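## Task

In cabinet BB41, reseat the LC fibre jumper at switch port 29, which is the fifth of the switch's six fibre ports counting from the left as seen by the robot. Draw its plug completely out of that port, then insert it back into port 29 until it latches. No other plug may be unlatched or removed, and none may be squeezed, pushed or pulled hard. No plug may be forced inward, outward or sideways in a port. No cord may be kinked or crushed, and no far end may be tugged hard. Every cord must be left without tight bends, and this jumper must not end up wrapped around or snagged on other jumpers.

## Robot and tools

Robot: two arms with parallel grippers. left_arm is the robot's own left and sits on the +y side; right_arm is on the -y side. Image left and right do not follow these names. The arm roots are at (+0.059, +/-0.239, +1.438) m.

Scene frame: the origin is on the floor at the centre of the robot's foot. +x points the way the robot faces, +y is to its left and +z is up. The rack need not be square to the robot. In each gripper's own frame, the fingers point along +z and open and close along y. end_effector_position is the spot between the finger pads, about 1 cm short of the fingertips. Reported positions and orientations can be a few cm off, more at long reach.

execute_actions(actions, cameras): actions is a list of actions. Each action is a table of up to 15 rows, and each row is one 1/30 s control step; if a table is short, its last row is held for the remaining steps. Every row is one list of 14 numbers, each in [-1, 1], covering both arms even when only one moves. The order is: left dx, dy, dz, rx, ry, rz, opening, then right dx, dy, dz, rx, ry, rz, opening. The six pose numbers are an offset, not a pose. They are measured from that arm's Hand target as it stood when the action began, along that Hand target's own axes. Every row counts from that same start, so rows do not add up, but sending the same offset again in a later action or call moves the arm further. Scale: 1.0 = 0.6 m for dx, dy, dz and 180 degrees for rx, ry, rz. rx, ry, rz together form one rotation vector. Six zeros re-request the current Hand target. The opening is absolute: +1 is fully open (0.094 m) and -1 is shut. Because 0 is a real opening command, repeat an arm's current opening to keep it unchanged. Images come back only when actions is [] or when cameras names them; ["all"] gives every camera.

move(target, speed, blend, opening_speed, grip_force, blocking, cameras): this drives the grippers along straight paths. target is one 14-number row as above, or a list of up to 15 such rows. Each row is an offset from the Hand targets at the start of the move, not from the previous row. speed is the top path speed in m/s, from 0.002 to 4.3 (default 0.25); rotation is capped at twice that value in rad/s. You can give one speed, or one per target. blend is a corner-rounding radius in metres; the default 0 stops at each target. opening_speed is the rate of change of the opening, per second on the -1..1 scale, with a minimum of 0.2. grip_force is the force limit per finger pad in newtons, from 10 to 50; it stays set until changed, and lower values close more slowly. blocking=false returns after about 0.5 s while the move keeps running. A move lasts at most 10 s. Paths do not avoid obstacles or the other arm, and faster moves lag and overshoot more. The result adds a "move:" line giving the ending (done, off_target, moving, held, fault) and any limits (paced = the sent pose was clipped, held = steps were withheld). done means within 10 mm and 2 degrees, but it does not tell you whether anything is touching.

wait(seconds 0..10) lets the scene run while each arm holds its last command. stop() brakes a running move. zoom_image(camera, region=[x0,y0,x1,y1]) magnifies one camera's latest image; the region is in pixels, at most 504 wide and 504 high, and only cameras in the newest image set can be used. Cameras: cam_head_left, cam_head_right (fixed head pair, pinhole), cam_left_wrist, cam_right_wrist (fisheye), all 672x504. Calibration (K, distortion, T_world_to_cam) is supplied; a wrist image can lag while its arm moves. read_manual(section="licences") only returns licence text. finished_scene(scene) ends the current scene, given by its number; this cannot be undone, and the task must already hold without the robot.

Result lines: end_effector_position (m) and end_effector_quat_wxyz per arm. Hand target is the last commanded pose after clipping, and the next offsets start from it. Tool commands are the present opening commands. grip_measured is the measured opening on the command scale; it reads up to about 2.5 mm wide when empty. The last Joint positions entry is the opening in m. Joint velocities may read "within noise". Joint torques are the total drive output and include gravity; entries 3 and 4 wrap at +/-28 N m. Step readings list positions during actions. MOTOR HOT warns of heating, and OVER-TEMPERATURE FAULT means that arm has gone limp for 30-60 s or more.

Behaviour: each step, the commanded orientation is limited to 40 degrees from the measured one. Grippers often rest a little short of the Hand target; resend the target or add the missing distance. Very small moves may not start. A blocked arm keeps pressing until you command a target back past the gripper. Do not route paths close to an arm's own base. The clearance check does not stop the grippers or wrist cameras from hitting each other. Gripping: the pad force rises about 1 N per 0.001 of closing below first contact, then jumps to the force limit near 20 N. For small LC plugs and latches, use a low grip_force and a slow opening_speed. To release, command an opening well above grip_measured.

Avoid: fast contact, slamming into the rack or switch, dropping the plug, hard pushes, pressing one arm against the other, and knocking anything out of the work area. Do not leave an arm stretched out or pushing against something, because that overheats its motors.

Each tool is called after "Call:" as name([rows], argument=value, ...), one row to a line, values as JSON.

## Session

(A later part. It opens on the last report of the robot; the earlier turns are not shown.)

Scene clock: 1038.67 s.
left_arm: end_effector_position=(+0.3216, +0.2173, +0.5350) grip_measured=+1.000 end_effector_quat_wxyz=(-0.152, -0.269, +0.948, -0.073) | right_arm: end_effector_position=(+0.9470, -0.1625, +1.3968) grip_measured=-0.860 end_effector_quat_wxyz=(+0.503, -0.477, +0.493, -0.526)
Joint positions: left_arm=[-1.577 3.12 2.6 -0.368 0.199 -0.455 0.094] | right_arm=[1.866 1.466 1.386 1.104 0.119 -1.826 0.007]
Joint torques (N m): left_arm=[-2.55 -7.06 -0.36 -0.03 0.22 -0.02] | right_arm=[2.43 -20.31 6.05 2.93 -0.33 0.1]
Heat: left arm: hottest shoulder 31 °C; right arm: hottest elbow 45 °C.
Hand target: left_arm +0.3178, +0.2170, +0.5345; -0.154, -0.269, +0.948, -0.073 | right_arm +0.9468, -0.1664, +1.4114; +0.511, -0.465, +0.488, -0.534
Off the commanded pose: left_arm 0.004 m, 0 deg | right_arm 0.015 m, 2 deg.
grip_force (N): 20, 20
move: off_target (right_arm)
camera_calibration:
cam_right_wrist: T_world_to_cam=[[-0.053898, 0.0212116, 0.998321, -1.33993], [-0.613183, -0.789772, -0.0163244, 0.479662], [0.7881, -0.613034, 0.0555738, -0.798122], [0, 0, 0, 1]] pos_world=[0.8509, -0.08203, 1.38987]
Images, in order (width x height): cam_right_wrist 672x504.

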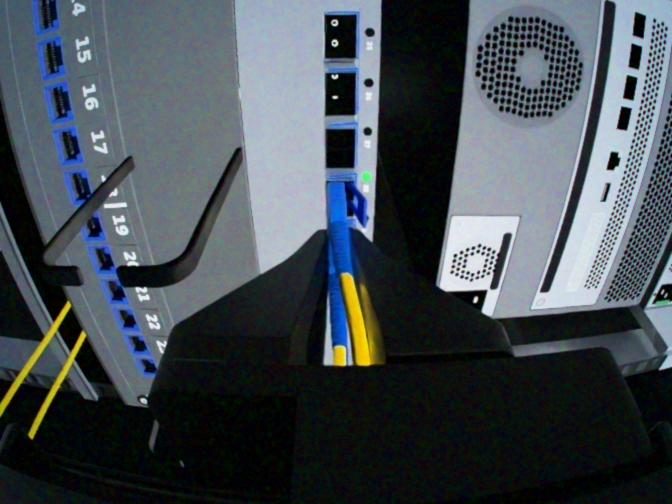

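Call:
move(target=[0,0,0,0,0,0,1, 0,-0.0008,-0.0083,0,0,0,-0.88], cameras=["cam_right_wrist"], speed=0.02)

Call:
zoom_image(camera="cam_right_wrist", region=[260, 160, 410, 330])

Scene clock: 1045.33 s.
left_arm: end_effector_position=(+0.3216, +0.2173, +0.5350) grip_measured=+1.000 end_effector_quat_wxyz=(-0.152, -0.269, +0.948, -0.073) | right_arm: end_effector_position=(+0.9417, -0.1625, +1.3954) grip_measured=-0.860 end_effector_quat_wxyz=(+0.504, -0.475, +0.492, -0.527)
Joint positions: left_arm=[-1.577 3.12 2.6 -0.368 0.199 -0.455 0.094] | right_arm=[1.866 1.465 1.37 1.126 0.118 -1.826 0.007]
Joint torques (N m): left_arm=[-2.37 -7.06 -0.38 -0.16 0.19 0.01] | right_arm=[2.9 -20.13 5.89 2.54 -0.23 0.09]
Heat: left arm: hottest shoulder 31 °C; right arm: hottest elbow 44 °C.
Hand target: left_arm +0.3178, +0.2170, +0.5345; -0.154, -0.269, +0.948, -0.073 | right_arm +0.9419, -0.1661, +1.4114; +0.511, -0.465, +0.488, -0.534
Off the commanded pose: left_arm 0.004 m, 0 deg | right_arm 0.016 m, 2 deg.
grip_force (N): 20, 20
move: off_target (right_arm)
camera_calibration:
cam_right_wrist: T_world_to_cam=[[-0.0601032, 0.0207595, 0.997976, -1.33263], [-0.613336, -0.789556, -0.0205142, 0.482426], [0.787532, -0.613328, 0.0601873, -0.79973], [0, 0, 0, 1]] pos_world=[0.845607, -0.0819296, 1.38797]
Images, in order (width x height): cam_right_wrist 672x504.

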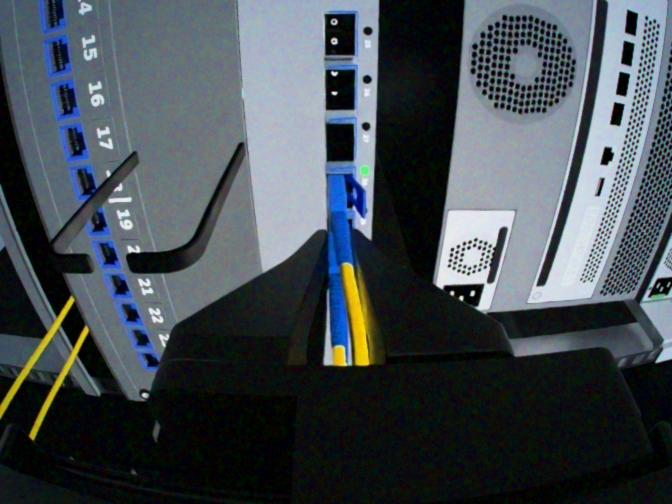

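Scaled by 2.965 from the camera's 672x504 image, which has a finer 960x720 frame.

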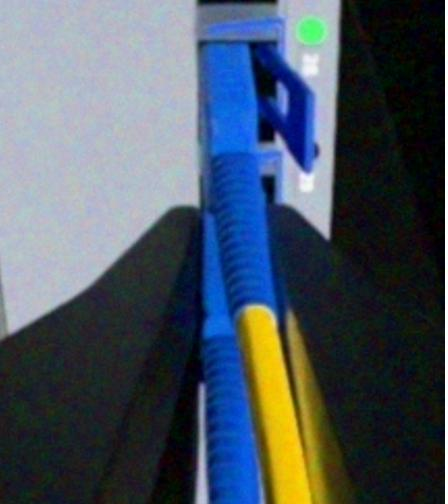

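Call:
move(target=[0,0,0,0,0,0,1, 0,-0.0035,-0.0115,0,0,0,-0.88], cameras=["cam_right_wrist"], speed=0.02)

Call:
zoom_image(camera="cam_right_wrist", region=[260, 130, 410, 330])

Scene clock: 1056.33 s.
left_arm: end_effector_position=(+0.3216, +0.2173, +0.5350) grip_measured=+1.000 end_effector_quat_wxyz=(-0.152, -0.269, +0.948, -0.073) | right_arm: end_effector_position=(+0.9338, -0.1626, +1.3936) grip_measured=-0.860 end_effector_quat_wxyz=(+0.503, -0.477, +0.493, -0.525)
Joint positions: left_arm=[-1.577 3.12 2.6 -0.368 0.199 -0.455 0.094] | right_arm=[1.866 1.456 1.342 1.138 0.118 -1.826 0.007]
Joint torques (N m): left_arm=[-2.32 -6.95 -0.39 -0.06 0.18 -0.01] | right_arm=[3.14 -20.89 5.87 2.58 -0.16 0.09]
Heat: left arm: hottest shoulder 31 °C; right arm: hottest shoulder 43 °C.
Hand target: left_arm +0.3178, +0.2170, +0.5345; -0.154, -0.269, +0.948, -0.073 | right_arm +0.9348, -0.1656, +1.4127; +0.511, -0.465, +0.488, -0.533
Off the commanded pose: left_arm 0.004 m, 0 deg | right_arm 0.020 m, 2 deg.
grip_force (N): 20, 20
move: off_target (right_arm)
camera_calibration:
cam_right_wrist: T_world_to_cam=[[-0.0542522, 0.0208848, 0.998309, -1.33716], [-0.61215, -0.790565, -0.016728, 0.470926], [0.788878, -0.612022, 0.0556745, -0.788293], [0, 0, 0, 1]] pos_world=[0.8376, -0.0822295, 1.38667]
Images, in order (width x height): cam_right_wrist 672x504.

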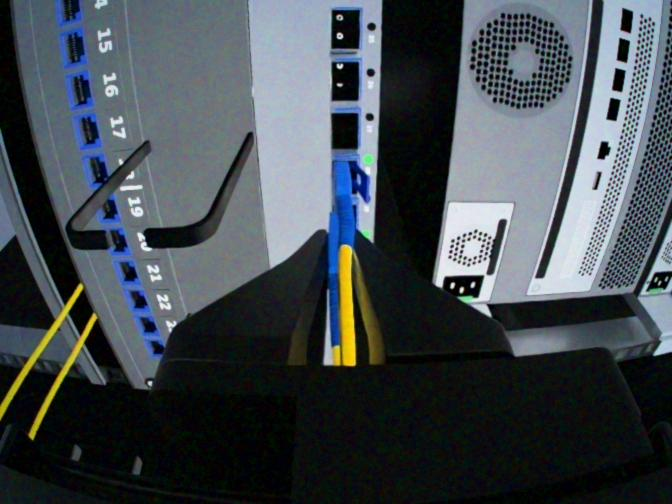

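Scaled by 2.520 from the camera's 672x504 image, which has a finer 960x720 frame.

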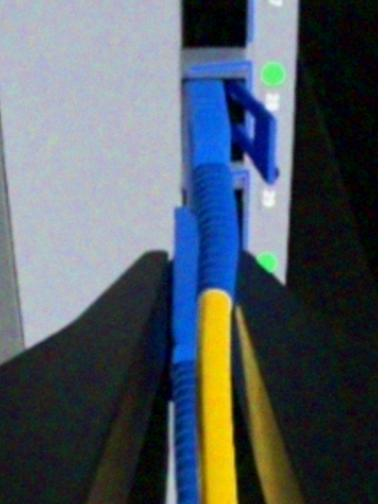

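Call:
move(target=[0,0,0,0,0,0,1, 0,-0.0075,-0.0185,0,0,0,-0.88], cameras=["cam_right_wrist","cam_head_left"], speed=0.03)

Call:
zoom_image(camera="cam_right_wrist", region=[260, 100, 410, 300])

Scene clock: 1068.93 s.
left_arm: end_effector_position=(+0.3216, +0.2173, +0.5350) grip_measured=+1.000 end_effector_quat_wxyz=(-0.152, -0.269, +0.948, -0.073) | right_arm: end_effector_position=(+0.9213, -0.1632, +1.3904) grip_measured=-0.860 end_effector_quat_wxyz=(+0.501, -0.481, +0.495, -0.522)
Joint positions: left_arm=[-1.577 3.12 2.6 -0.368 0.199 -0.455 0.094] | right_arm=[1.866 1.44 1.298 1.154 0.119 -1.826 0.007]
Joint torques (N m): left_arm=[-2.14 -7.24 -0.32 -0.1 0.22 -0.01] | right_arm=[3.37 -20.66 5.82 2.76 -0.11 0.04]
Heat: left arm: hottest shoulder 31 °C; right arm: hottest shoulder 45 °C.
Hand target: left_arm +0.3178, +0.2170, +0.5345; -0.154, -0.269, +0.948, -0.073 | right_arm +0.9233, -0.1651, +1.4163; +0.511, -0.465, +0.488, -0.533
Off the commanded pose: left_arm 0.004 m, 0 deg | right_arm 0.026 m, 3 deg.
grip_force (N): 20, 20
move: off_target (right_arm)
camera_calibration:
cam_right_wrist: T_world_to_cam=[[-0.042394, 0.0219002, 0.998861, -1.3462], [-0.610528, -0.791948, -0.00854862, 0.449698], [0.790859, -0.610195, 0.0469445, -0.768032], [0, 0, 0, 1]] pos_world=[0.824888, -0.0830302, 1.38456]
Images, in order (width x height): cam_head_left 672x504, cam_right_wrist 672x504.

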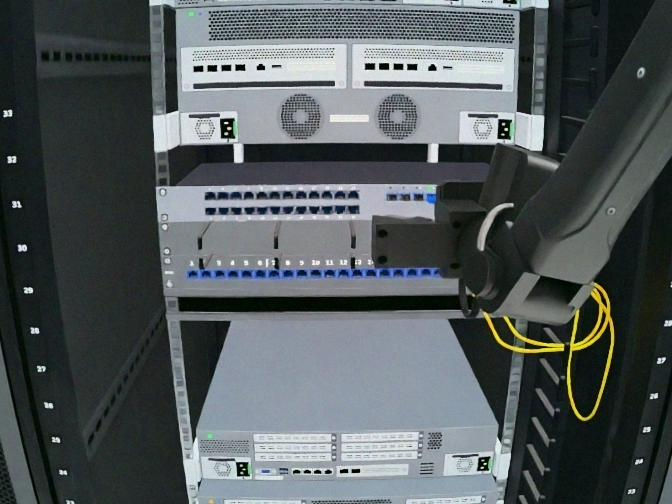

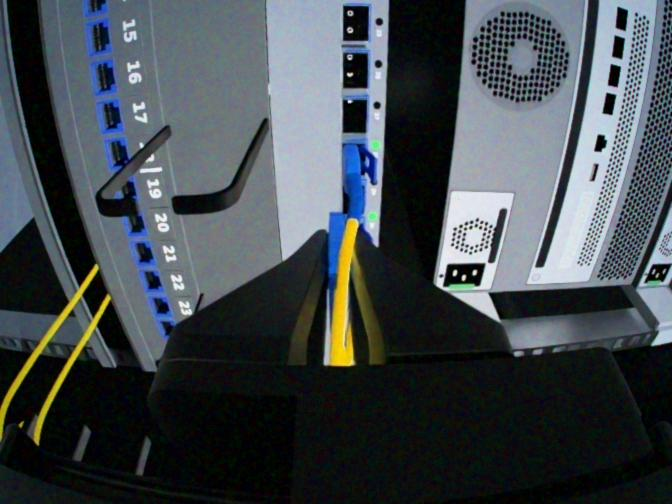

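Scaled by 2.520 from the camera's 672x504 image, which has a finer 960x720 frame.

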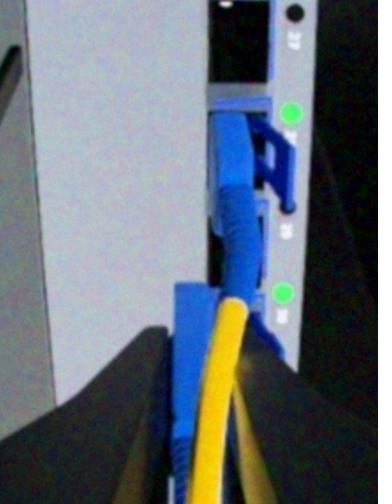

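Call:
move(target=[0,0,0,0,0,0,1, 0,-0.0133,0.0012,0,0,0,-0.88], cameras=["cam_right_wrist"], speed=0.03)

Call:
zoom_image(camera="cam_right_wrist", region=[260, 100, 410, 300])

Scene clock: 1081.03 s.
left_arm: end_effector_position=(+0.3216, +0.2173, +0.5350) grip_measured=+1.000 end_effector_quat_wxyz=(-0.152, -0.269, +0.948, -0.073) | right_arm: end_effector_position=(+0.9206, -0.1643, +1.3991) grip_measured=-0.860 end_effector_quat_wxyz=(+0.502, -0.478, +0.495, -0.524)
Joint positions: left_arm=[-1.577 3.12 2.6 -0.368 0.199 -0.455 0.094] | right_arm=[1.869 1.424 1.291 1.154 0.121 -1.826 0.007]
Joint torques (N m): left_arm=[-2.26 -7.12 -0.29 -0.06 0.21 0.01] | right_arm=[3.55 -20.6 6.11 2.22 -0.11 -0.01]
Heat: left arm: hottest shoulder 31 °C; right arm: hottest shoulder 47 °C.
Hand target: left_arm +0.3178, +0.2170, +0.5345; -0.154, -0.269, +0.948, -0.073 | right_arm +0.9233, -0.1651, +1.4243; +0.511, -0.465, +0.488, -0.533
Off the commanded pose: left_arm 0.004 m, 0 deg | right_arm 0.025 m, 2 deg.
grip_force (N): 20, 20
move: off_target (right_arm)
camera_calibration:
cam_right_wrist: T_world_to_cam=[[-0.0499987, 0.018872, 0.998571, -1.34788], [-0.612615, -0.790225, -0.0157393, 0.460714], [0.788798, -0.612526, 0.0510714, -0.772754], [0, 0, 0, 1]] pos_world=[0.824396, -0.0838275, 1.39267]
Images, in order (width x height): cam_right_wrist 672x504.

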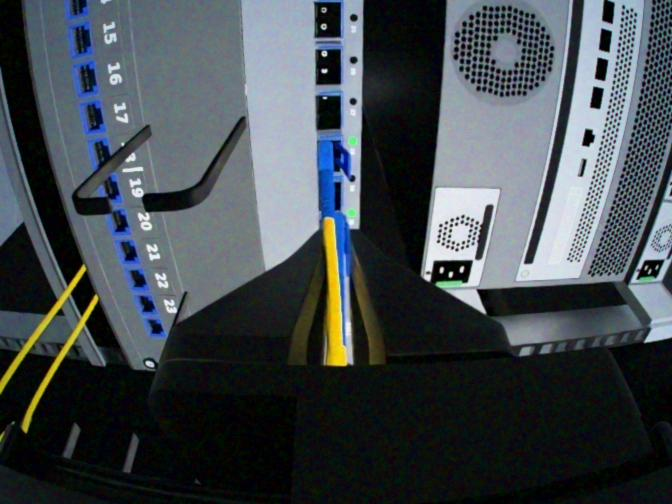

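Scaled by 2.520 from the camera's 672x504 image, which has a finer 960x720 frame.

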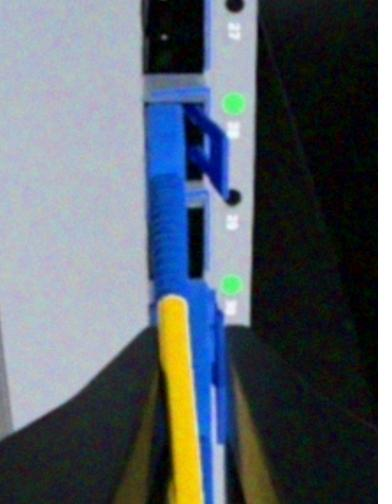

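Call:
zoom_image(camera="cam_right_wrist", region=[305, 120, 385, 240])

Scaled by 4.200 from the camera's 672x504 image, which has a finer 960x720 frame.

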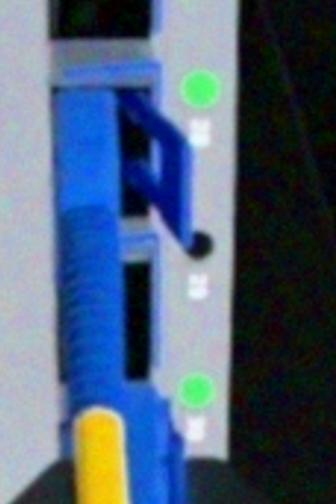

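Call:
move(target=[0,0,0,0,0,0,1, -0.0045,0,0.005,0,0,0,-0.88], cameras=["cam_right_wrist"], speed=0.03)

Call:
zoom_image(camera="cam_right_wrist", region=[305, 120, 385, 240])

Scene clock: 1129.47 s.
left_arm: end_effector_position=(+0.3216, +0.2173, +0.5350) grip_measured=+1.000 end_effector_quat_wxyz=(-0.152, -0.269, +0.948, -0.073) | right_arm: end_effector_position=(+0.9202, -0.1623, +1.3993) grip_measured=-0.860 end_effector_quat_wxyz=(+0.503, -0.478, +0.495, -0.523)
Joint positions: left_arm=[-1.577 3.12 2.6 -0.368 0.199 -0.455 0.094] | right_arm=[1.873 1.424 1.29 1.154 0.124 -1.828 0.007]
Joint torques (N m): left_arm=[-2.26 -7.41 -0.29 -0.1 0.2 0] | right_arm=[3.43 -20.42 7.06 2.15 -0.09 -0.01]
Heat: left arm: hottest shoulder 31 °C; right arm: hottest shoulder 44 °C.
Hand target: left_arm +0.3178, +0.2170, +0.5345; -0.154, -0.269, +0.948, -0.073 | right_arm +0.9265, -0.1626, +1.4246; +0.511, -0.465, +0.488, -0.533
Off the commanded pose: left_arm 0.004 m, 0 deg | right_arm 0.026 m, 2 deg.
grip_force (N): 20, 20
move: off_target (right_arm)
camera_calibration:
cam_right_wrist: T_world_to_cam=[[-0.0491691, 0.0173342, 0.99864, -1.34933], [-0.612557, -0.790256, -0.0164428, 0.463049], [0.788896, -0.612532, 0.0494744, -0.769172], [0, 0, 0, 1]] pos_world=[0.824095, -0.0818259, 1.39317]
Images, in order (width x height): cam_right_wrist 672x504.

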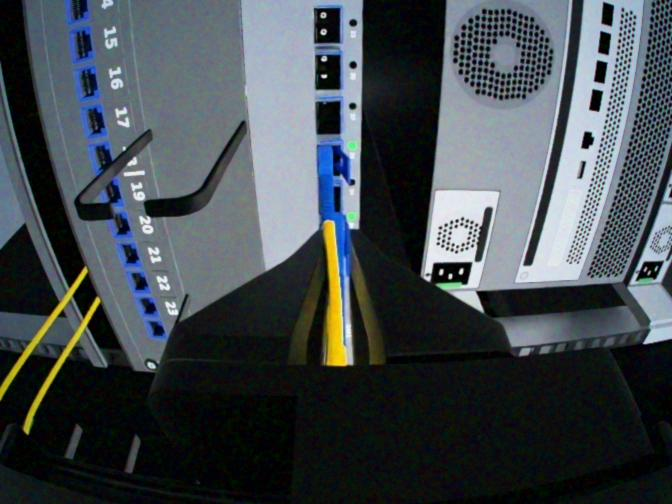

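Scaled by 4.200 from the camera's 672x504 image, which has a finer 960x720 frame.

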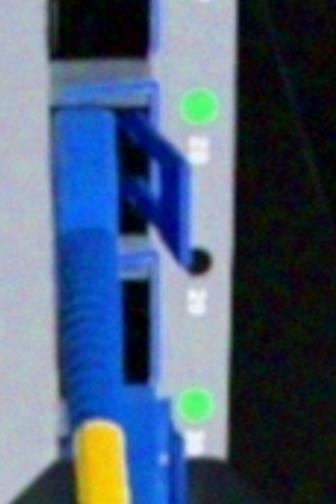

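Call:
move(target=[0,0,0,0,0,0,1, 0,0.001,0.0167,0,0,0,-0.88], cameras=["cam_right_wrist"], speed=0.02)

Call:
zoom_image(camera="cam_right_wrist", region=[305, 120, 385, 240])

Scene clock: 1143.07 s.
left_arm: end_effector_position=(+0.3216, +0.2173, +0.5350) grip_measured=+1.000 end_effector_quat_wxyz=(-0.152, -0.269, +0.948, -0.073) | right_arm: end_effector_position=(+0.9204, -0.1615, +1.3964) grip_measured=-0.860 end_effector_quat_wxyz=(+0.500, -0.482, +0.497, -0.520)
Joint positions: left_arm=[-1.577 3.12 2.6 -0.368 0.199 -0.455 0.094] | right_arm=[1.873 1.424 1.29 1.142 0.124 -1.829 0.007]
Joint torques (N m): left_arm=[-2.02 -6.89 -0.32 -0.12 0.22 -0.01] | right_arm=[3.37 -19.78 9.57 1.84 -0.18 0.02]
Heat: left arm: hottest shoulder 31 °C; right arm: hottest shoulder 44 °C.
Hand target: left_arm +0.3178, +0.2170, +0.5345; -0.154, -0.269, +0.948, -0.073 | right_arm +0.9365, -0.1631, +1.4249; +0.511, -0.465, +0.488, -0.533
Off the commanded pose: left_arm 0.004 m, 0 deg | right_arm 0.033 m, 3 deg.
grip_force (N): 20, 20
move: off_target (right_arm)
camera_calibration:
cam_right_wrist: T_world_to_cam=[[-0.0374267, 0.0191669, 0.999116, -1.35754], [-0.610385, -0.792068, -0.00767001, 0.44906], [0.79122, -0.610133, 0.0413437, -0.75907], [0, 0, 0, 1]] pos_world=[0.823882, -0.0814274, 1.39116]
Images, in order (width x height): cam_right_wrist 672x504.

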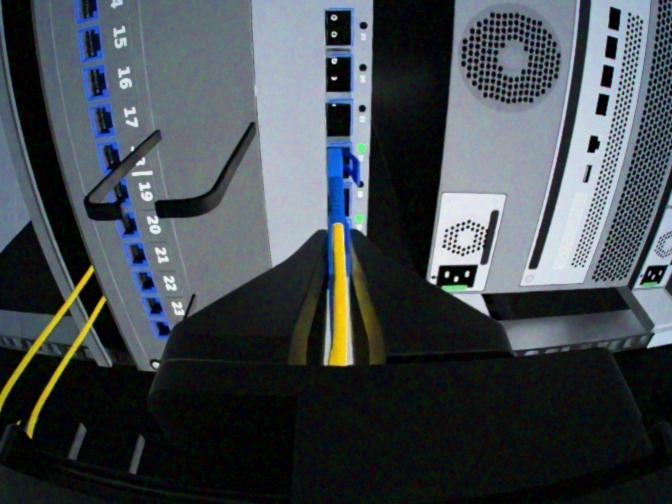

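Scaled by 4.200 from the camera's 672x504 image, which has a finer 960x720 frame.

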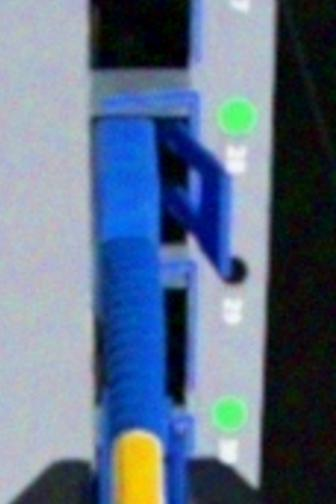

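Call:
move(target=[0,0,0,0,0,0,1, 0,-0.0015,0.0117,0,0,0,-0.88], cameras=["cam_right_wrist"], speed=0.02)

Call:
zoom_image(camera="cam_right_wrist", region=[305, 120, 385, 240])

Scene clock: 1217.23 s.
left_arm: end_effector_position=(+0.3216, +0.2173, +0.5350) grip_measured=+1.000 end_effector_quat_wxyz=(-0.152, -0.269, +0.948, -0.073) | right_arm: end_effector_position=(+0.9279, -0.1620, +1.4015) grip_measured=-0.860 end_effector_quat_wxyz=(+0.501, -0.481, +0.496, -0.521)
Joint positions: left_arm=[-1.577 3.12 2.6 -0.368 0.199 -0.455 0.094] | right_arm=[1.873 1.424 1.313 1.124 0.124 -1.829 0.007]
Joint torques (N m): left_arm=[-2.37 -7.12 -0.32 -0.1 0.22 -0.01] | right_arm=[2.96 -19.31 9.78 1.91 -0.21 0.03]
Heat: left arm: hottest shoulder 31 °C; right arm: hottest elbow 45 °C.
Hand target: left_arm +0.3178, +0.2170, +0.5345; -0.154, -0.269, +0.948, -0.073 | right_arm +0.9434, -0.1634, +1.4264; +0.511, -0.465, +0.488, -0.533
Off the commanded pose: left_arm 0.004 m, 0 deg | right_arm 0.029 m, 3 deg.
grip_force (N): 20, 20
move: off_target (right_arm)
camera_calibration:
cam_right_wrist: T_world_to_cam=[[-0.0414953, 0.0188402, 0.998961, -1.35847], [-0.611162, -0.791436, -0.0104604, 0.458015], [0.790417, -0.610961, 0.0443553, -0.769133], [0, 0, 0, 1]] pos_world=[0.831487, -0.0818272, 1.39596]
Images, in order (width x height): cam_right_wrist 672x504.

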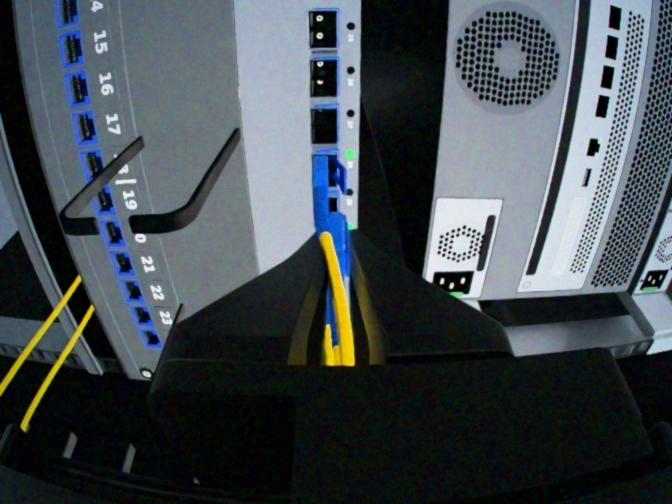

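Scaled by 4.200 from the camera's 672x504 image, which has a finer 960x720 frame.

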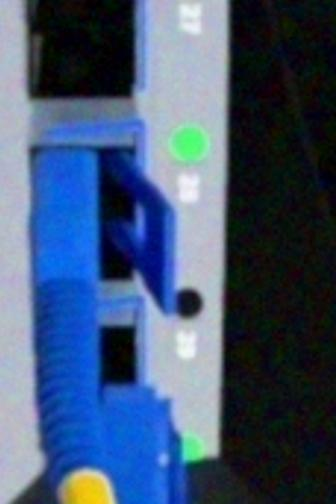

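Call:
move(target=[0,0,0,0,0,0,1, 0,0.0055,0.0,0.006,0,0,-0.88], cameras=["cam_right_wrist"], speed=0.02)

Call:
zoom_image(camera="cam_right_wrist", region=[305, 120, 385, 240])

Scene clock: 1230.60 s.
left_arm: end_effector_position=(+0.3216, +0.2173, +0.5350) grip_measured=+1.000 end_effector_quat_wxyz=(-0.152, -0.269, +0.948, -0.073) | right_arm: end_effector_position=(+0.9302, -0.1619, +1.4026) grip_measured=-0.860 end_effector_quat_wxyz=(+0.502, -0.479, +0.495, -0.523)
Joint positions: left_arm=[-1.577 3.12 2.6 -0.368 0.199 -0.455 0.094] | right_arm=[1.873 1.428 1.321 1.124 0.123 -1.829 0.007]
Joint torques (N m): left_arm=[-2.2 -7 -0.31 -0.12 0.19 -0.02] | right_arm=[3.14 -18.14 9.95 2.81 -0.45 0.05]
Heat: left arm: hottest shoulder 31 °C; right arm: hottest elbow 45 °C.
Hand target: left_arm +0.3178, +0.2170, +0.5345; -0.154, -0.269, +0.948, -0.073 | right_arm +0.9437, -0.1634, +1.4233; +0.515, -0.460, +0.483, -0.538
Off the commanded pose: left_arm 0.004 m, 0 deg | right_arm 0.025 m, 3 deg.
grip_force (N): 20, 20
move: off_target (right_arm)
camera_calibration:
cam_right_wrist: T_world_to_cam=[[-0.0464146, 0.0183884, 0.998753, -1.35462], [-0.611446, -0.791165, -0.013849, 0.464641], [0.789924, -0.611326, 0.0479651, -0.775598], [0, 0, 0, 1]] pos_world=[0.833892, -0.0816268, 1.39657]
Images, in order (width x height): cam_right_wrist 672x504.

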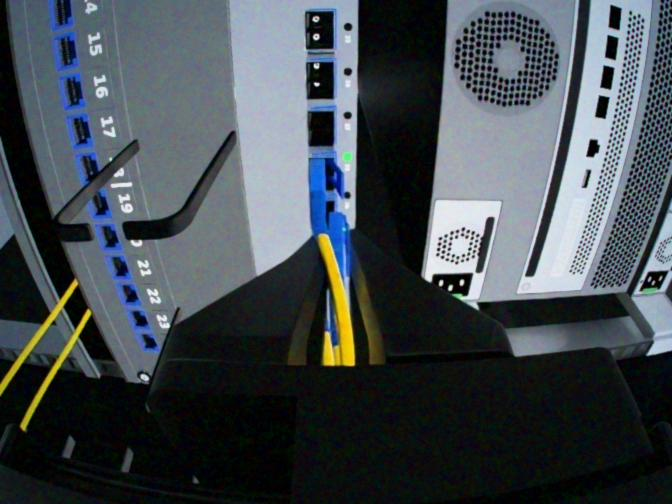

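Scaled by 4.200 from the camera's 672x504 image, which has a finer 960x720 frame.

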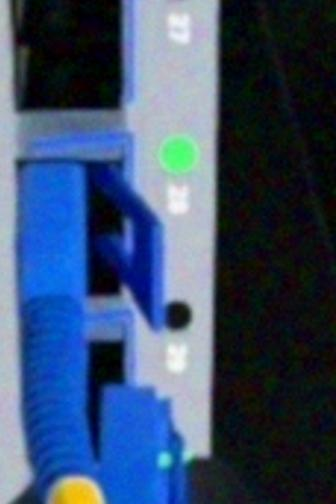

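Call:
move(target=[0,0,0,0,0,0,1, 0,0.011,0.0,0,0,0,-0.88], cameras=["cam_right_wrist"], speed=0.02)

Call:
zoom_image(camera="cam_right_wrist", region=[305, 120, 385, 240])

Scene clock: 1236.30 s.
left_arm: end_effector_position=(+0.3216, +0.2173, +0.5350) grip_measured=+1.000 end_effector_quat_wxyz=(-0.152, -0.269, +0.948, -0.073) | right_arm: end_effector_position=(+0.9317, -0.1604, +1.3987) grip_measured=-0.860 end_effector_quat_wxyz=(+0.504, -0.478, +0.494, -0.523)
Joint positions: left_arm=[-1.577 3.12 2.6 -0.368 0.199 -0.455 0.094] | right_arm=[1.873 1.442 1.331 1.133 0.121 -1.829 0.007]
Joint torques (N m): left_arm=[-2.02 -7.3 -0.36 -0.03 0.18 0] | right_arm=[2.78 -18.14 9.62 2.78 -0.44 0.05]
Heat: left arm: hottest shoulder 31 °C; right arm: hottest elbow 45 °C.
Hand target: left_arm +0.3178, +0.2170, +0.5345; -0.154, -0.269, +0.948, -0.073 | right_arm +0.9444, -0.1634, +1.4167; +0.515, -0.460, +0.483, -0.538
Off the commanded pose: left_arm 0.004 m, 0 deg | right_arm 0.022 m, 3 deg.
grip_force (N): 20, 20
move: off_target (right_arm)
camera_calibration:
cam_right_wrist: T_world_to_cam=[[-0.0513819, 0.0180072, 0.998517, -1.34574], [-0.610567, -0.791779, -0.0171398, 0.470345], [0.790296, -0.610542, 0.0516777, -0.781058], [0, 0, 0, 1]] pos_world=[0.835297, -0.0802262, 1.39217]
Images, in order (width x height): cam_right_wrist 672x504.

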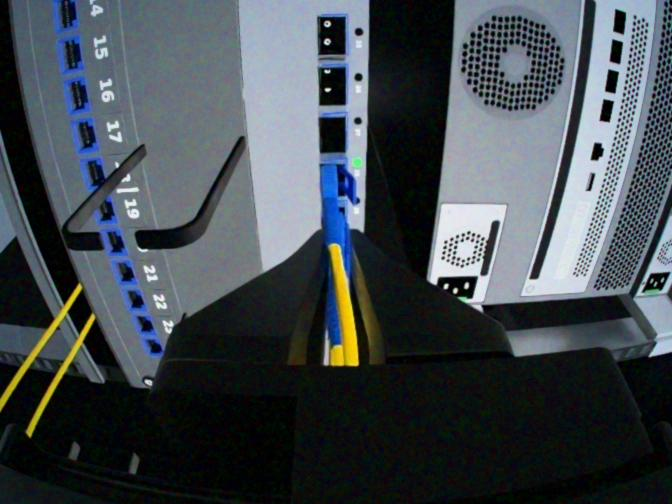

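Scaled by 4.200 from the camera's 672x504 image, which has a finer 960x720 frame.

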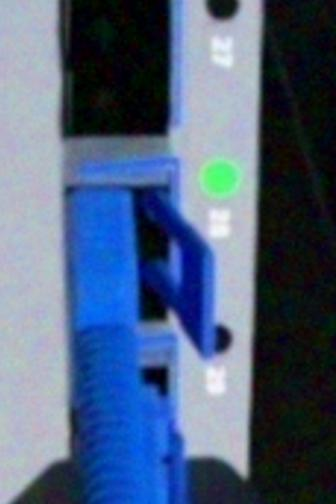

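Call:
move(target=[0,0,0,0,0,0,1, 0.004,0.003,0.0,0,0,0,-0.88], cameras=["cam_right_wrist"], speed=0.02)

Call:
zoom_image(camera="cam_right_wrist", region=[305, 120, 385, 240])

Scene clock: 1258.03 s.
left_arm: end_effector_position=(+0.3216, +0.2173, +0.5350) grip_measured=+1.000 end_effector_quat_wxyz=(-0.152, -0.269, +0.948, -0.073) | right_arm: end_effector_position=(+0.9315, -0.1595, +1.3974) grip_measured=-0.860 end_effector_quat_wxyz=(+0.504, -0.479, +0.493, -0.522)
Joint positions: left_arm=[-1.577 3.12 2.6 -0.368 0.199 -0.455 0.094] | right_arm=[1.873 1.444 1.331 1.133 0.118 -1.829 0.007]
Joint torques (N m): left_arm=[-2.02 -7.53 -0.39 -0.09 0.19 0.01] | right_arm=[2.43 -18.55 9.69 2.78 -0.42 0.11]
Heat: left arm: hottest shoulder 31 °C; right arm: hottest shoulder 45 °C.
Hand target: left_arm +0.3178, +0.2170, +0.5345; -0.154, -0.269, +0.948, -0.073 | right_arm +0.9444, -0.1658, +1.4149; +0.515, -0.460, +0.483, -0.538
Off the commanded pose: left_arm 0.004 m, 0 deg | right_arm 0.023 m, 3 deg.
grip_force (N): 20, 20
move: off_target (right_arm)
camera_calibration:
cam_right_wrist: T_world_to_cam=[[-0.0504171, 0.0181732, 0.998563, -1.34543], [-0.607851, -0.793885, -0.016242, 0.46673], [0.792449, -0.607797, 0.051072, -0.781029], [0, 0, 0, 1]] pos_world=[0.834795, -0.0797259, 1.39097]
Images, in order (width x height): cam_right_wrist 672x504.

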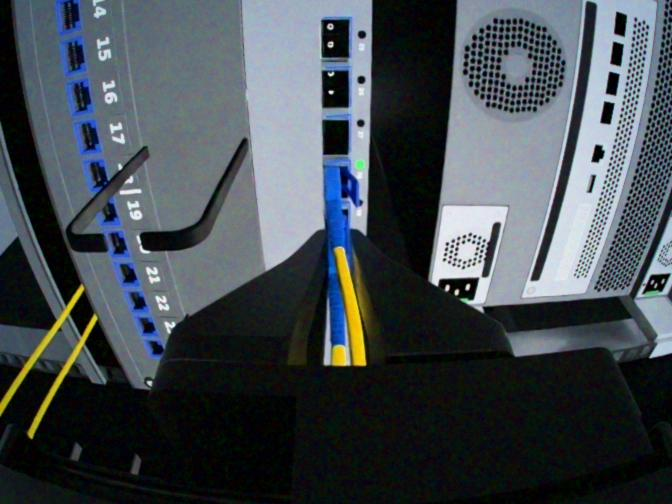

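Scaled by 4.200 from the camera's 672x504 image, which has a finer 960x720 frame.

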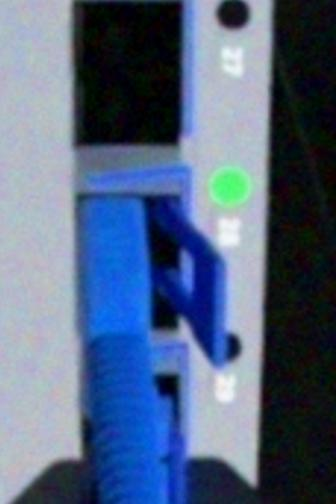

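Call:
move(target=[0,0,0,0,0,0,1, 0.0075,0,0.0,0,0,0,-0.88], cameras=[], speed=0.02)

Scene clock: 1264.70 s.
left_arm: end_effector_position=(+0.3216, +0.2173, +0.5350) grip_measured=+1.000 end_effector_quat_wxyz=(-0.152, -0.269, +0.948, -0.073) | right_arm: end_effector_position=(+0.9318, -0.1641, +1.3967) grip_measured=-0.860 end_effector_quat_wxyz=(+0.503, -0.480, +0.491, -0.525)
Joint positions: left_arm=[-1.577 3.12 2.6 -0.368 0.199 -0.455 0.094] | right_arm=[1.863 1.444 1.331 1.135 0.113 -1.826 0.007]
Joint torques (N m): left_arm=[-2.61 -6.95 -0.36 -0.09 0.21 0] | right_arm=[2.26 -18.55 9.4 2.69 -0.39 0.17]
Heat: left arm: hottest shoulder 31 °C; right arm: hottest shoulder 46 °C.
Hand target: left_arm +0.3178, +0.2170, +0.5345; -0.154, -0.269, +0.948, -0.073 | right_arm +0.9442, -0.1704, +1.4149; +0.515, -0.460, +0.483, -0.538
Off the commanded pose: left_arm 0.004 m, 0 deg | right_arm 0.023 m, 3 deg.
grip_force (N): 20, 20
move: off_target (right_arm)
No camera images: "cameras" was empty.

Call:
move(target=[0,0,0,0,0,0,1, -0.005,0.002,0.012,0,0,0,-0.88], cameras=["cam_right_wrist"], speed=0.03)

Call:
zoom_image(camera="cam_right_wrist", region=[285, 120, 385, 260])

Scene clock: 1276.57 s.
left_arm: end_effector_position=(+0.3216, +0.2173, +0.5350) grip_measured=+1.000 end_effector_quat_wxyz=(-0.152, -0.269, +0.948, -0.073) | right_arm: end_effector_position=(+0.9355, -0.1635, +1.3966) grip_measured=-0.860 end_effector_quat_wxyz=(+0.505, -0.478, +0.490, -0.526)
Joint positions: left_arm=[-1.577 3.12 2.6 -0.368 0.199 -0.455 0.094] | right_arm=[1.863 1.453 1.346 1.135 0.112 -1.826 0.007]
Joint torques (N m): left_arm=[-2.26 -7 -0.5 -0.08 0.22 0] | right_arm=[2.61 -18.61 10.56 2.11 -0.27 0.14]
Heat: left arm: hottest shoulder 31 °C; right arm: hottest shoulder 46 °C.
Hand target: left_arm +0.3178, +0.2170, +0.5345; -0.154, -0.269, +0.948, -0.073 | right_arm +0.9517, -0.1677, +1.4145; +0.515, -0.460, +0.483, -0.538
Off the commanded pose: left_arm 0.004 m, 0 deg | right_arm 0.024 m, 3 deg.
grip_force (N): 20, 20
move: off_target (right_arm)
camera_calibration:
cam_right_wrist: T_world_to_cam=[[-0.0590892, 0.0233432, 0.99798, -1.33463], [-0.608964, -0.793005, -0.0175073, 0.469061], [0.790994, -0.608768, 0.0610732, -0.799407], [0, 0, 0, 1]] pos_world=[0.839105, -0.0835315, 1.38897]
Images, in order (width x height): cam_right_wrist 672x504.

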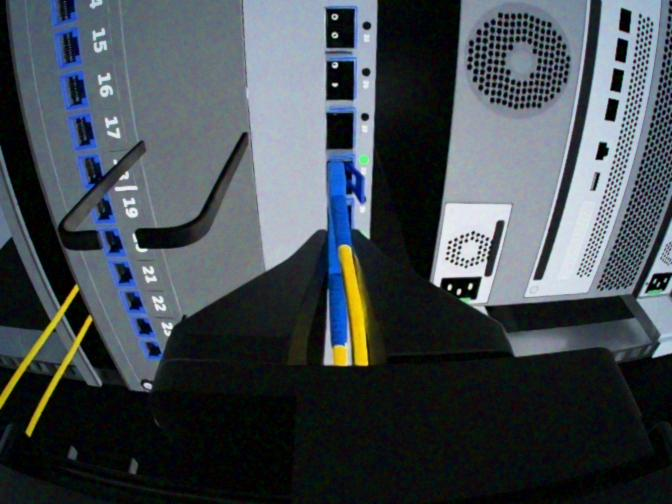

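Scaled by 3.600 from the camera's 672x504 image, which has a finer 960x720 frame.

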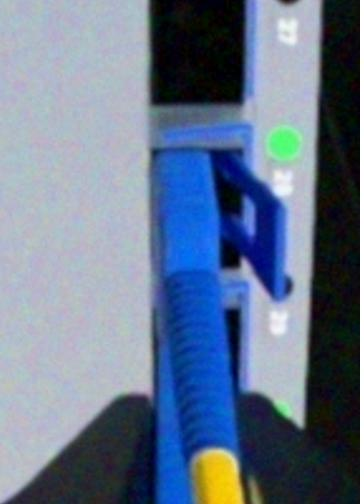

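Call:
move(target=[0,0,0,0,0,0,1, -0.001,0,0.008,-0.001,0,0,-0.88], cameras=["cam_right_wrist"], speed=0.02)

Call:
zoom_image(camera="cam_right_wrist", region=[285, 120, 385, 260])

Scene clock: 1288.17 s.
left_arm: end_effector_position=(+0.3216, +0.2173, +0.5350) grip_measured=+1.000 end_effector_quat_wxyz=(-0.152, -0.269, +0.948, -0.073) | right_arm: end_effector_position=(+0.9358, -0.1635, +1.3968) grip_measured=-0.860 end_effector_quat_wxyz=(+0.505, -0.477, +0.490, -0.526)
Joint positions: left_arm=[-1.577 3.12 2.6 -0.368 0.199 -0.455 0.094] | right_arm=[1.863 1.453 1.347 1.135 0.112 -1.826 0.007]
Joint torques (N m): left_arm=[-2.14 -7.18 -0.34 -0.03 0.21 0.02] | right_arm=[2.61 -18.37 11.54 1.63 -0.25 0.13]
Heat: left arm: hottest shoulder 31 °C; right arm: hottest shoulder 46 °C.
Hand target: left_arm +0.3178, +0.2170, +0.5345; -0.154, -0.269, +0.948, -0.073 | right_arm +0.9565, -0.1673, +1.4149; +0.514, -0.461, +0.484, -0.537
Off the commanded pose: left_arm 0.004 m, 0 deg | right_arm 0.028 m, 3 deg.
grip_force (N): 20, 20
move: off_target (right_arm)
camera_calibration:
cam_right_wrist: T_world_to_cam=[[-0.0597901, 0.0232663, 0.99794, -1.33417], [-0.60909, -0.792896, -0.0180069, 0.470057], [0.790844, -0.608912, 0.0615786, -0.800245], [0, 0, 0, 1]] pos_world=[0.839405, -0.0835314, 1.38917]
Images, in order (width x height): cam_right_wrist 672x504.

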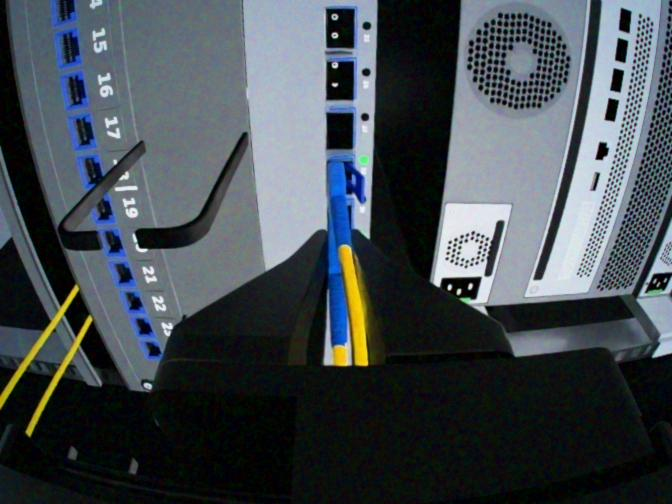

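Scaled by 3.600 from the camera's 672x504 image, which has a finer 960x720 frame.

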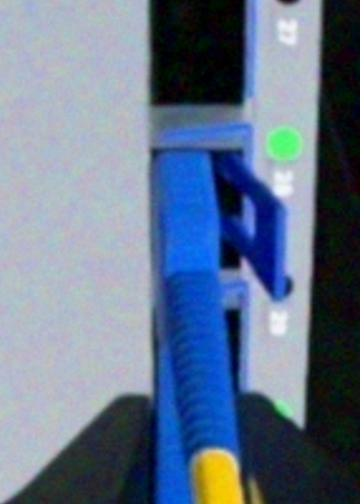

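Call:
move(target=[0,0,0,0,0,0,1, 0,0.0005,0.007,0,0,0,-0.88], cameras=["cam_right_wrist"], speed=0.02)

Call:
zoom_image(camera="cam_right_wrist", region=[285, 120, 385, 260])

Scene clock: 1296.77 s.
left_arm: end_effector_position=(+0.3216, +0.2173, +0.5350) grip_measured=+1.000 end_effector_quat_wxyz=(-0.152, -0.269, +0.948, -0.073) | right_arm: end_effector_position=(+0.9360, -0.1635, +1.3968) grip_measured=-0.860 end_effector_quat_wxyz=(+0.505, -0.477, +0.490, -0.526)
Joint positions: left_arm=[-1.577 3.12 2.6 -0.368 0.199 -0.455 0.094] | right_arm=[1.863 1.454 1.348 1.134 0.112 -1.826 0.007]
Joint torques (N m): left_arm=[-2.08 -7.06 -0.23 -0.09 0.2 0.01] | right_arm=[2.26 -17.79 12.49 1.39 -0.25 0.13]
Heat: left arm: hottest shoulder 31 °C; right arm: hottest shoulder 46 °C.
Hand target: left_arm +0.3178, +0.2170, +0.5345; -0.154, -0.269, +0.948, -0.073 | right_arm +0.9606, -0.1675, +1.4149; +0.514, -0.461, +0.484, -0.537
Off the commanded pose: left_arm 0.004 m, 0 deg | right_arm 0.031 m, 3 deg.
grip_force (N): 20, 20
move: off_target (right_arm)
camera_calibration:
cam_right_wrist: T_world_to_cam=[[-0.0597901, 0.0232663, 0.99794, -1.33406], [-0.60909, -0.792896, -0.0180069, 0.470177], [0.790844, -0.608912, 0.0615786, -0.800397], [0, 0, 0, 1]] pos_world=[0.839605, -0.0835314, 1.38907]
Images, in order (width x height): cam_right_wrist 672x504.

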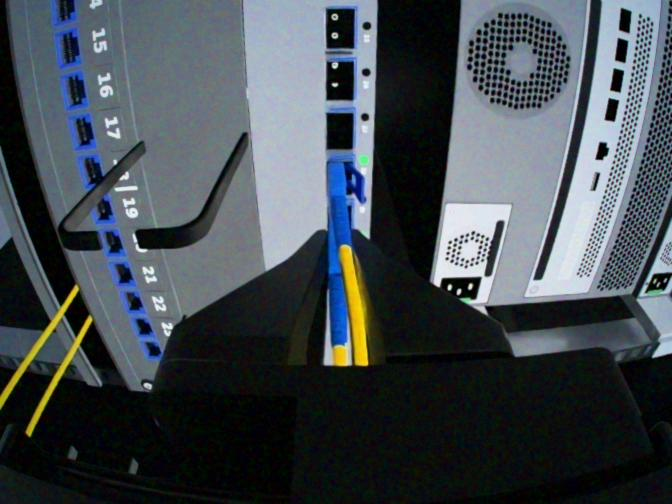

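Scaled by 3.600 from the camera's 672x504 image, which has a finer 960x720 frame.

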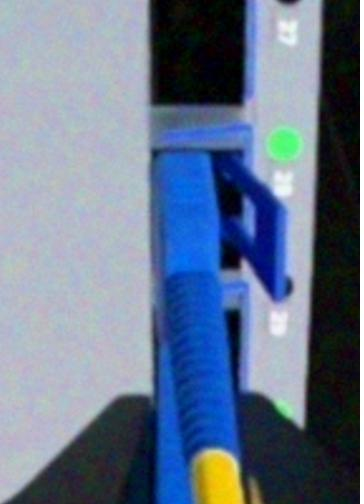

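Call:
move([
  [0,0,0,0,0,0,1, 0,0,-0.022,0,0,0,-0.88],
  [0,0,0,0,0,0,1, -0.008,-0.001,-0.022,0,0,0,-0.88],
], cameras=["cam_right_wrist"], speed=0.03)

Call:
zoom_image(camera="cam_right_wrist", region=[285, 120, 385, 260])

Scene clock: 1308.40 s.
left_arm: end_effector_position=(+0.3216, +0.2173, +0.5350) grip_measured=+1.000 end_effector_quat_wxyz=(-0.152, -0.269, +0.948, -0.073) | right_arm: end_effector_position=(+0.9359, -0.1635, +1.3970) grip_measured=-0.860 end_effector_quat_wxyz=(+0.504, -0.476, +0.491, -0.527)
Joint positions: left_arm=[-1.577 3.12 2.6 -0.368 0.199 -0.455 0.094] | right_arm=[1.865 1.454 1.348 1.136 0.116 -1.826 0.007]
Joint torques (N m): left_arm=[-2.26 -7 -0.4 -0.08 0.19 0] | right_arm=[3.43 -18.67 9.47 2.33 -0.16 0.03]
Heat: left arm: hottest shoulder 31 °C; right arm: hottest shoulder 46 °C.
Hand target: left_arm +0.3178, +0.2170, +0.5345; -0.154, -0.269, +0.948, -0.073 | right_arm +0.9477, -0.1622, +1.4141; +0.514, -0.461, +0.484, -0.537
Off the commanded pose: left_arm 0.004 m, 0 deg | right_arm 0.021 m, 3 deg.
grip_force (N): 20, 20
move: off_target (right_arm)
camera_calibration:
cam_right_wrist: T_world_to_cam=[[-0.0598511, 0.0218381, 0.997968, -1.33457], [-0.612089, -0.790551, -0.0194095, 0.475286], [0.788521, -0.612007, 0.0606822, -0.797397], [0, 0, 0, 1]] pos_world=[0.839806, -0.0831305, 1.38947]
Images, in order (width x height): cam_right_wrist 672x504.

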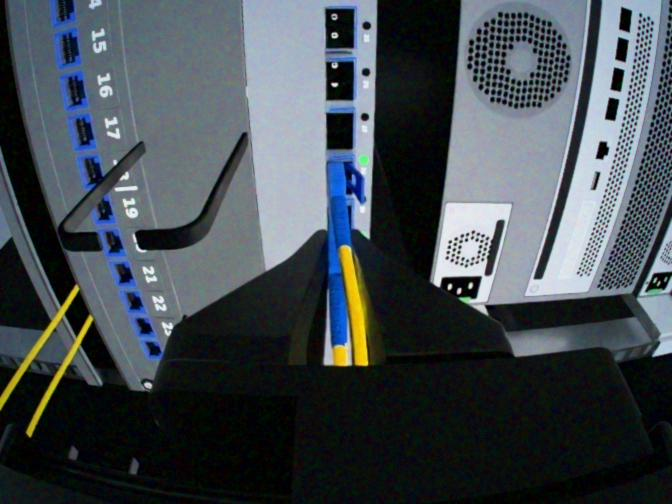

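Scaled by 3.600 from the camera's 672x504 image, which has a finer 960x720 frame.

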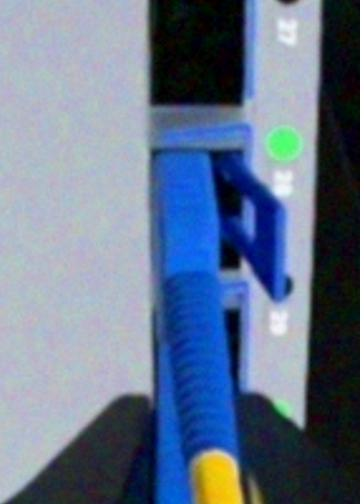

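Call:
move([
  [0,0,0,0,0,0,1, 0,0,-0.02,0,0,0,-0.88],
  [0,0,0,0,0,0,1, -0.006,-0.001,-0.02,0,0,0,-0.88],
], cameras=[], speed=0.03)

Scene clock: 1333.13 s.
left_arm: end_effector_position=(+0.3216, +0.2173, +0.5350) grip_measured=+1.000 end_effector_quat_wxyz=(-0.152, -0.269, +0.948, -0.073) | right_arm: end_effector_position=(+0.9344, -0.1609, +1.3999) grip_measured=-0.860 end_effector_quat_wxyz=(+0.507, -0.472, +0.490, -0.529)
Joint positions: left_arm=[-1.577 3.12 2.6 -0.368 0.199 -0.455 0.094] | right_arm=[1.872 1.454 1.345 1.15 0.121 -1.831 0.007]
Joint torques (N m): left_arm=[-2.32 -7.18 -0.38 -0.09 0.21 -0.02] | right_arm=[3.9 -19.25 6.69 2.88 -0.16 -0.02]
Heat: left arm: hottest shoulder 31 °C; right arm: hottest shoulder 47 °C.
Hand target: left_arm +0.3178, +0.2170, +0.5345; -0.154, -0.269, +0.948, -0.073 | right_arm +0.9359, -0.1579, +1.4136; +0.514, -0.461, +0.484, -0.537
Off the commanded pose: left_arm 0.004 m, 0 deg | right_arm 0.014 m, 2 deg.
grip_force (N): 20, 20
move: off_target (right_arm)
No camera images: "cameras" was empty.

Call:
move([
  [-0.016,-0.045,-0.383,0.085,-0.143,0.129,-0.9,0,0,0,0,0,0,-0.88],
  [0.015,-0.161,-0.897,0.285,-0.476,0.431,-0.9,0,0,0,0,0,0,-0.88],
], cameras=["cam_head_left","cam_left_wrist"], speed=0.2, blend=0.04)

Scene clock: 1355.17 s.
left_arm: end_effector_position=(+0.5016, +0.2433, +1.0425) grip_measured=-0.898 end_effector_quat_wxyz=(+0.489, +0.393, +0.716, -0.306) | right_arm: end_effector_position=(+0.9344, -0.1609, +1.3999) grip_measured=-0.860 end_effector_quat_wxyz=(+0.506, -0.472, +0.490, -0.530)
Joint positions: left_arm=[-1.329 2.103 0.979 1.561 1.253 0.368 0.005] | right_arm=[1.872 1.454 1.345 1.15 0.121 -1.831 0.007]
Joint torques (N m): left_arm=[1.49 -12.4 -5.57 2.17 0.51 0.16] | right_arm=[3.72 -19.37 6.58 2.93 -0.16 0]
Heat: left arm: hottest shoulder 31 °C; right arm: hottest shoulder 47 °C.
Hand target: left_arm +0.4979, +0.2500, +1.0498; +0.642, +0.298, +0.641, -0.298 | right_arm +0.9359, -0.1579, +1.4136; +0.514, -0.461, +0.484, -0.537
Off the commanded pose: left_arm 0.011 m, 22 deg | right_arm 0.014 m, 2 deg.
joint sent to its limit (left arm) — joint 4 (wrist pitch), upper limit. The joint targets are off in orientation, not in position.
grip_force (N): 20, 20
move: off_target (left_arm, right_arm)
camera_calibration:
cam_left_wrist: T_world_to_cam=[[-0.868126, -0.488674, 0.0869206, 0.458333], [-0.438633, 0.673376, -0.595119, 0.68443], [0.232289, -0.554764, -0.798923, 0.978382], [0, 0, 0, 1]] pos_world=[0.470837, 0.305869, 1.14913]
Images, in order (width x height): cam_head_left 672x504, cam_left_wrist 672x504.

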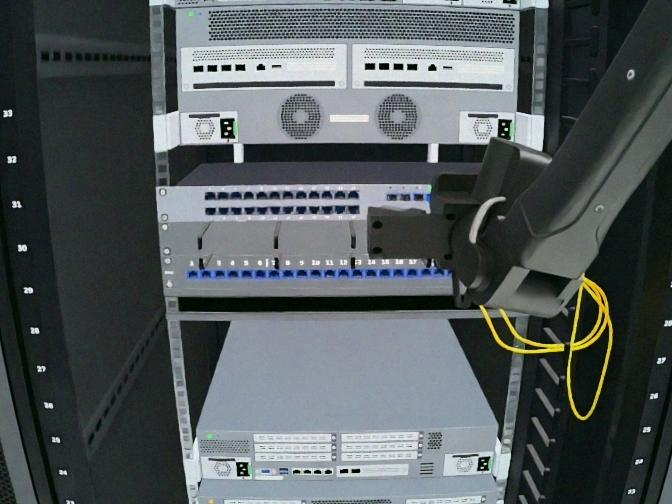

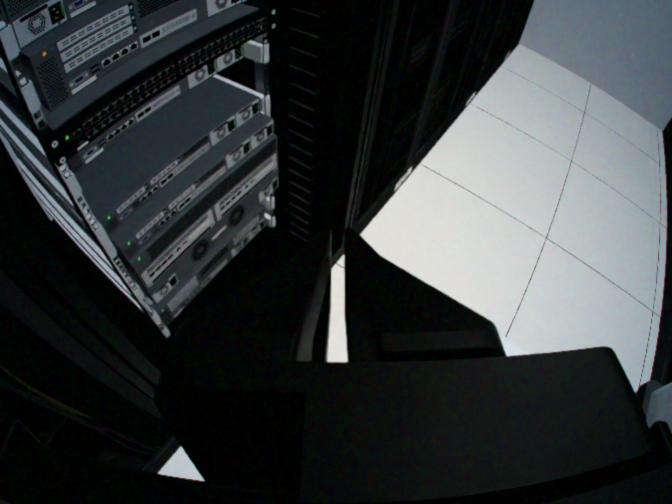

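Call:
move([
  [-0.717,0.1175,0.383,0,0,0,-0.9,0,0,0,0,0,0,-0.88],
  [-0.75,0.1365,0.748,0,0,0,-0.9,0,0,0,0,0,0,-0.88],
], cameras=["cam_head_left","cam_left_wrist"], speed=[0.25,0.1], blend=0.03)

Scene clock: 1370.13 s.
left_arm: end_effector_position=(+0.8375, -0.0287, +1.5009) grip_measured=-0.898 end_effector_quat_wxyz=(-0.638, -0.294, -0.646, +0.297) | right_arm: end_effector_position=(+0.9344, -0.1609, +1.3999) grip_measured=-0.860 end_effector_quat_wxyz=(+0.506, -0.472, +0.490, -0.530)
Joint positions: left_arm=[-2.086 1.153 1.218 0.535 0.559 0.492 0.005] | right_arm=[1.872 1.454 1.345 1.15 0.121 -1.831 0.007]
Joint torques (N m): left_arm=[-6.65 -14.51 9.95 1.02 0.36 0.21] | right_arm=[3.66 -19.25 6.64 2.81 -0.17 -0.01]
Heat: left arm: hottest shoulder 32 °C; right arm: hottest shoulder 48 °C.
Hand target: left_arm +0.8494, -0.0403, +1.4998; +0.641, +0.298, +0.641, -0.298 | right_arm +0.9359, -0.1579, +1.4136; +0.514, -0.461, +0.484, -0.537
Off the commanded pose: left_arm 0.017 m, 1 deg | right_arm 0.014 m, 2 deg.
grip_force (N): 20, 20
move: off_target (left_arm, right_arm)
camera_calibration:
cam_left_wrist: T_world_to_cam=[[-0.776534, -0.629124, 0.0346049, 0.575037], [-0.376874, 0.419762, -0.825691, 1.57482], [0.504937, -0.654219, -0.56306, 0.53061], [0, 0, 0, 1]] pos_world=[0.77212, 0.0478555, 1.57918]
Images, in order (width x height): cam_head_left 672x504, cam_left_wrist 672x504.

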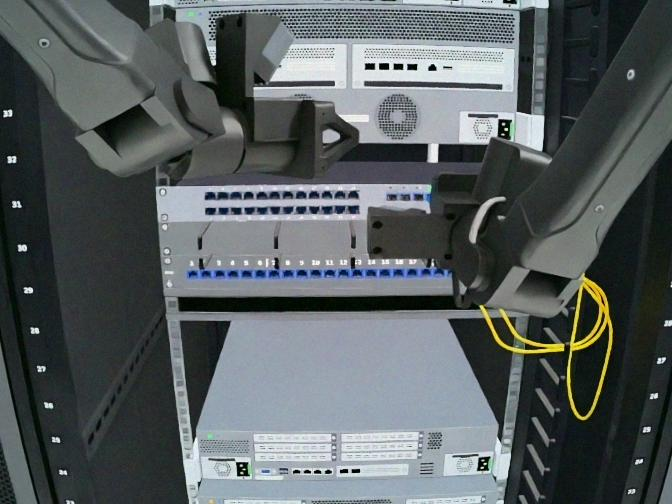

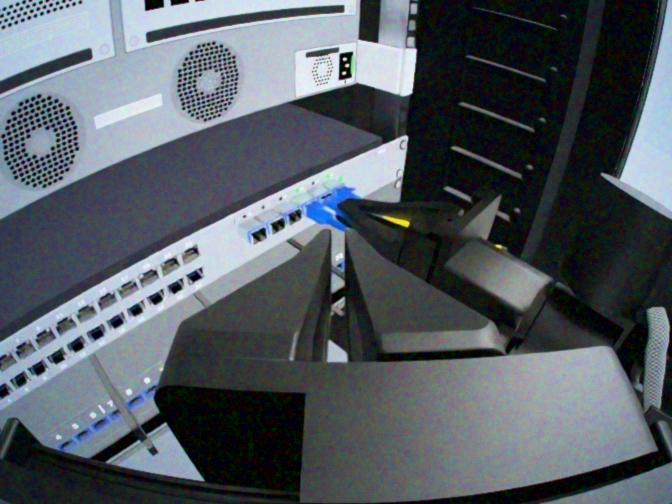

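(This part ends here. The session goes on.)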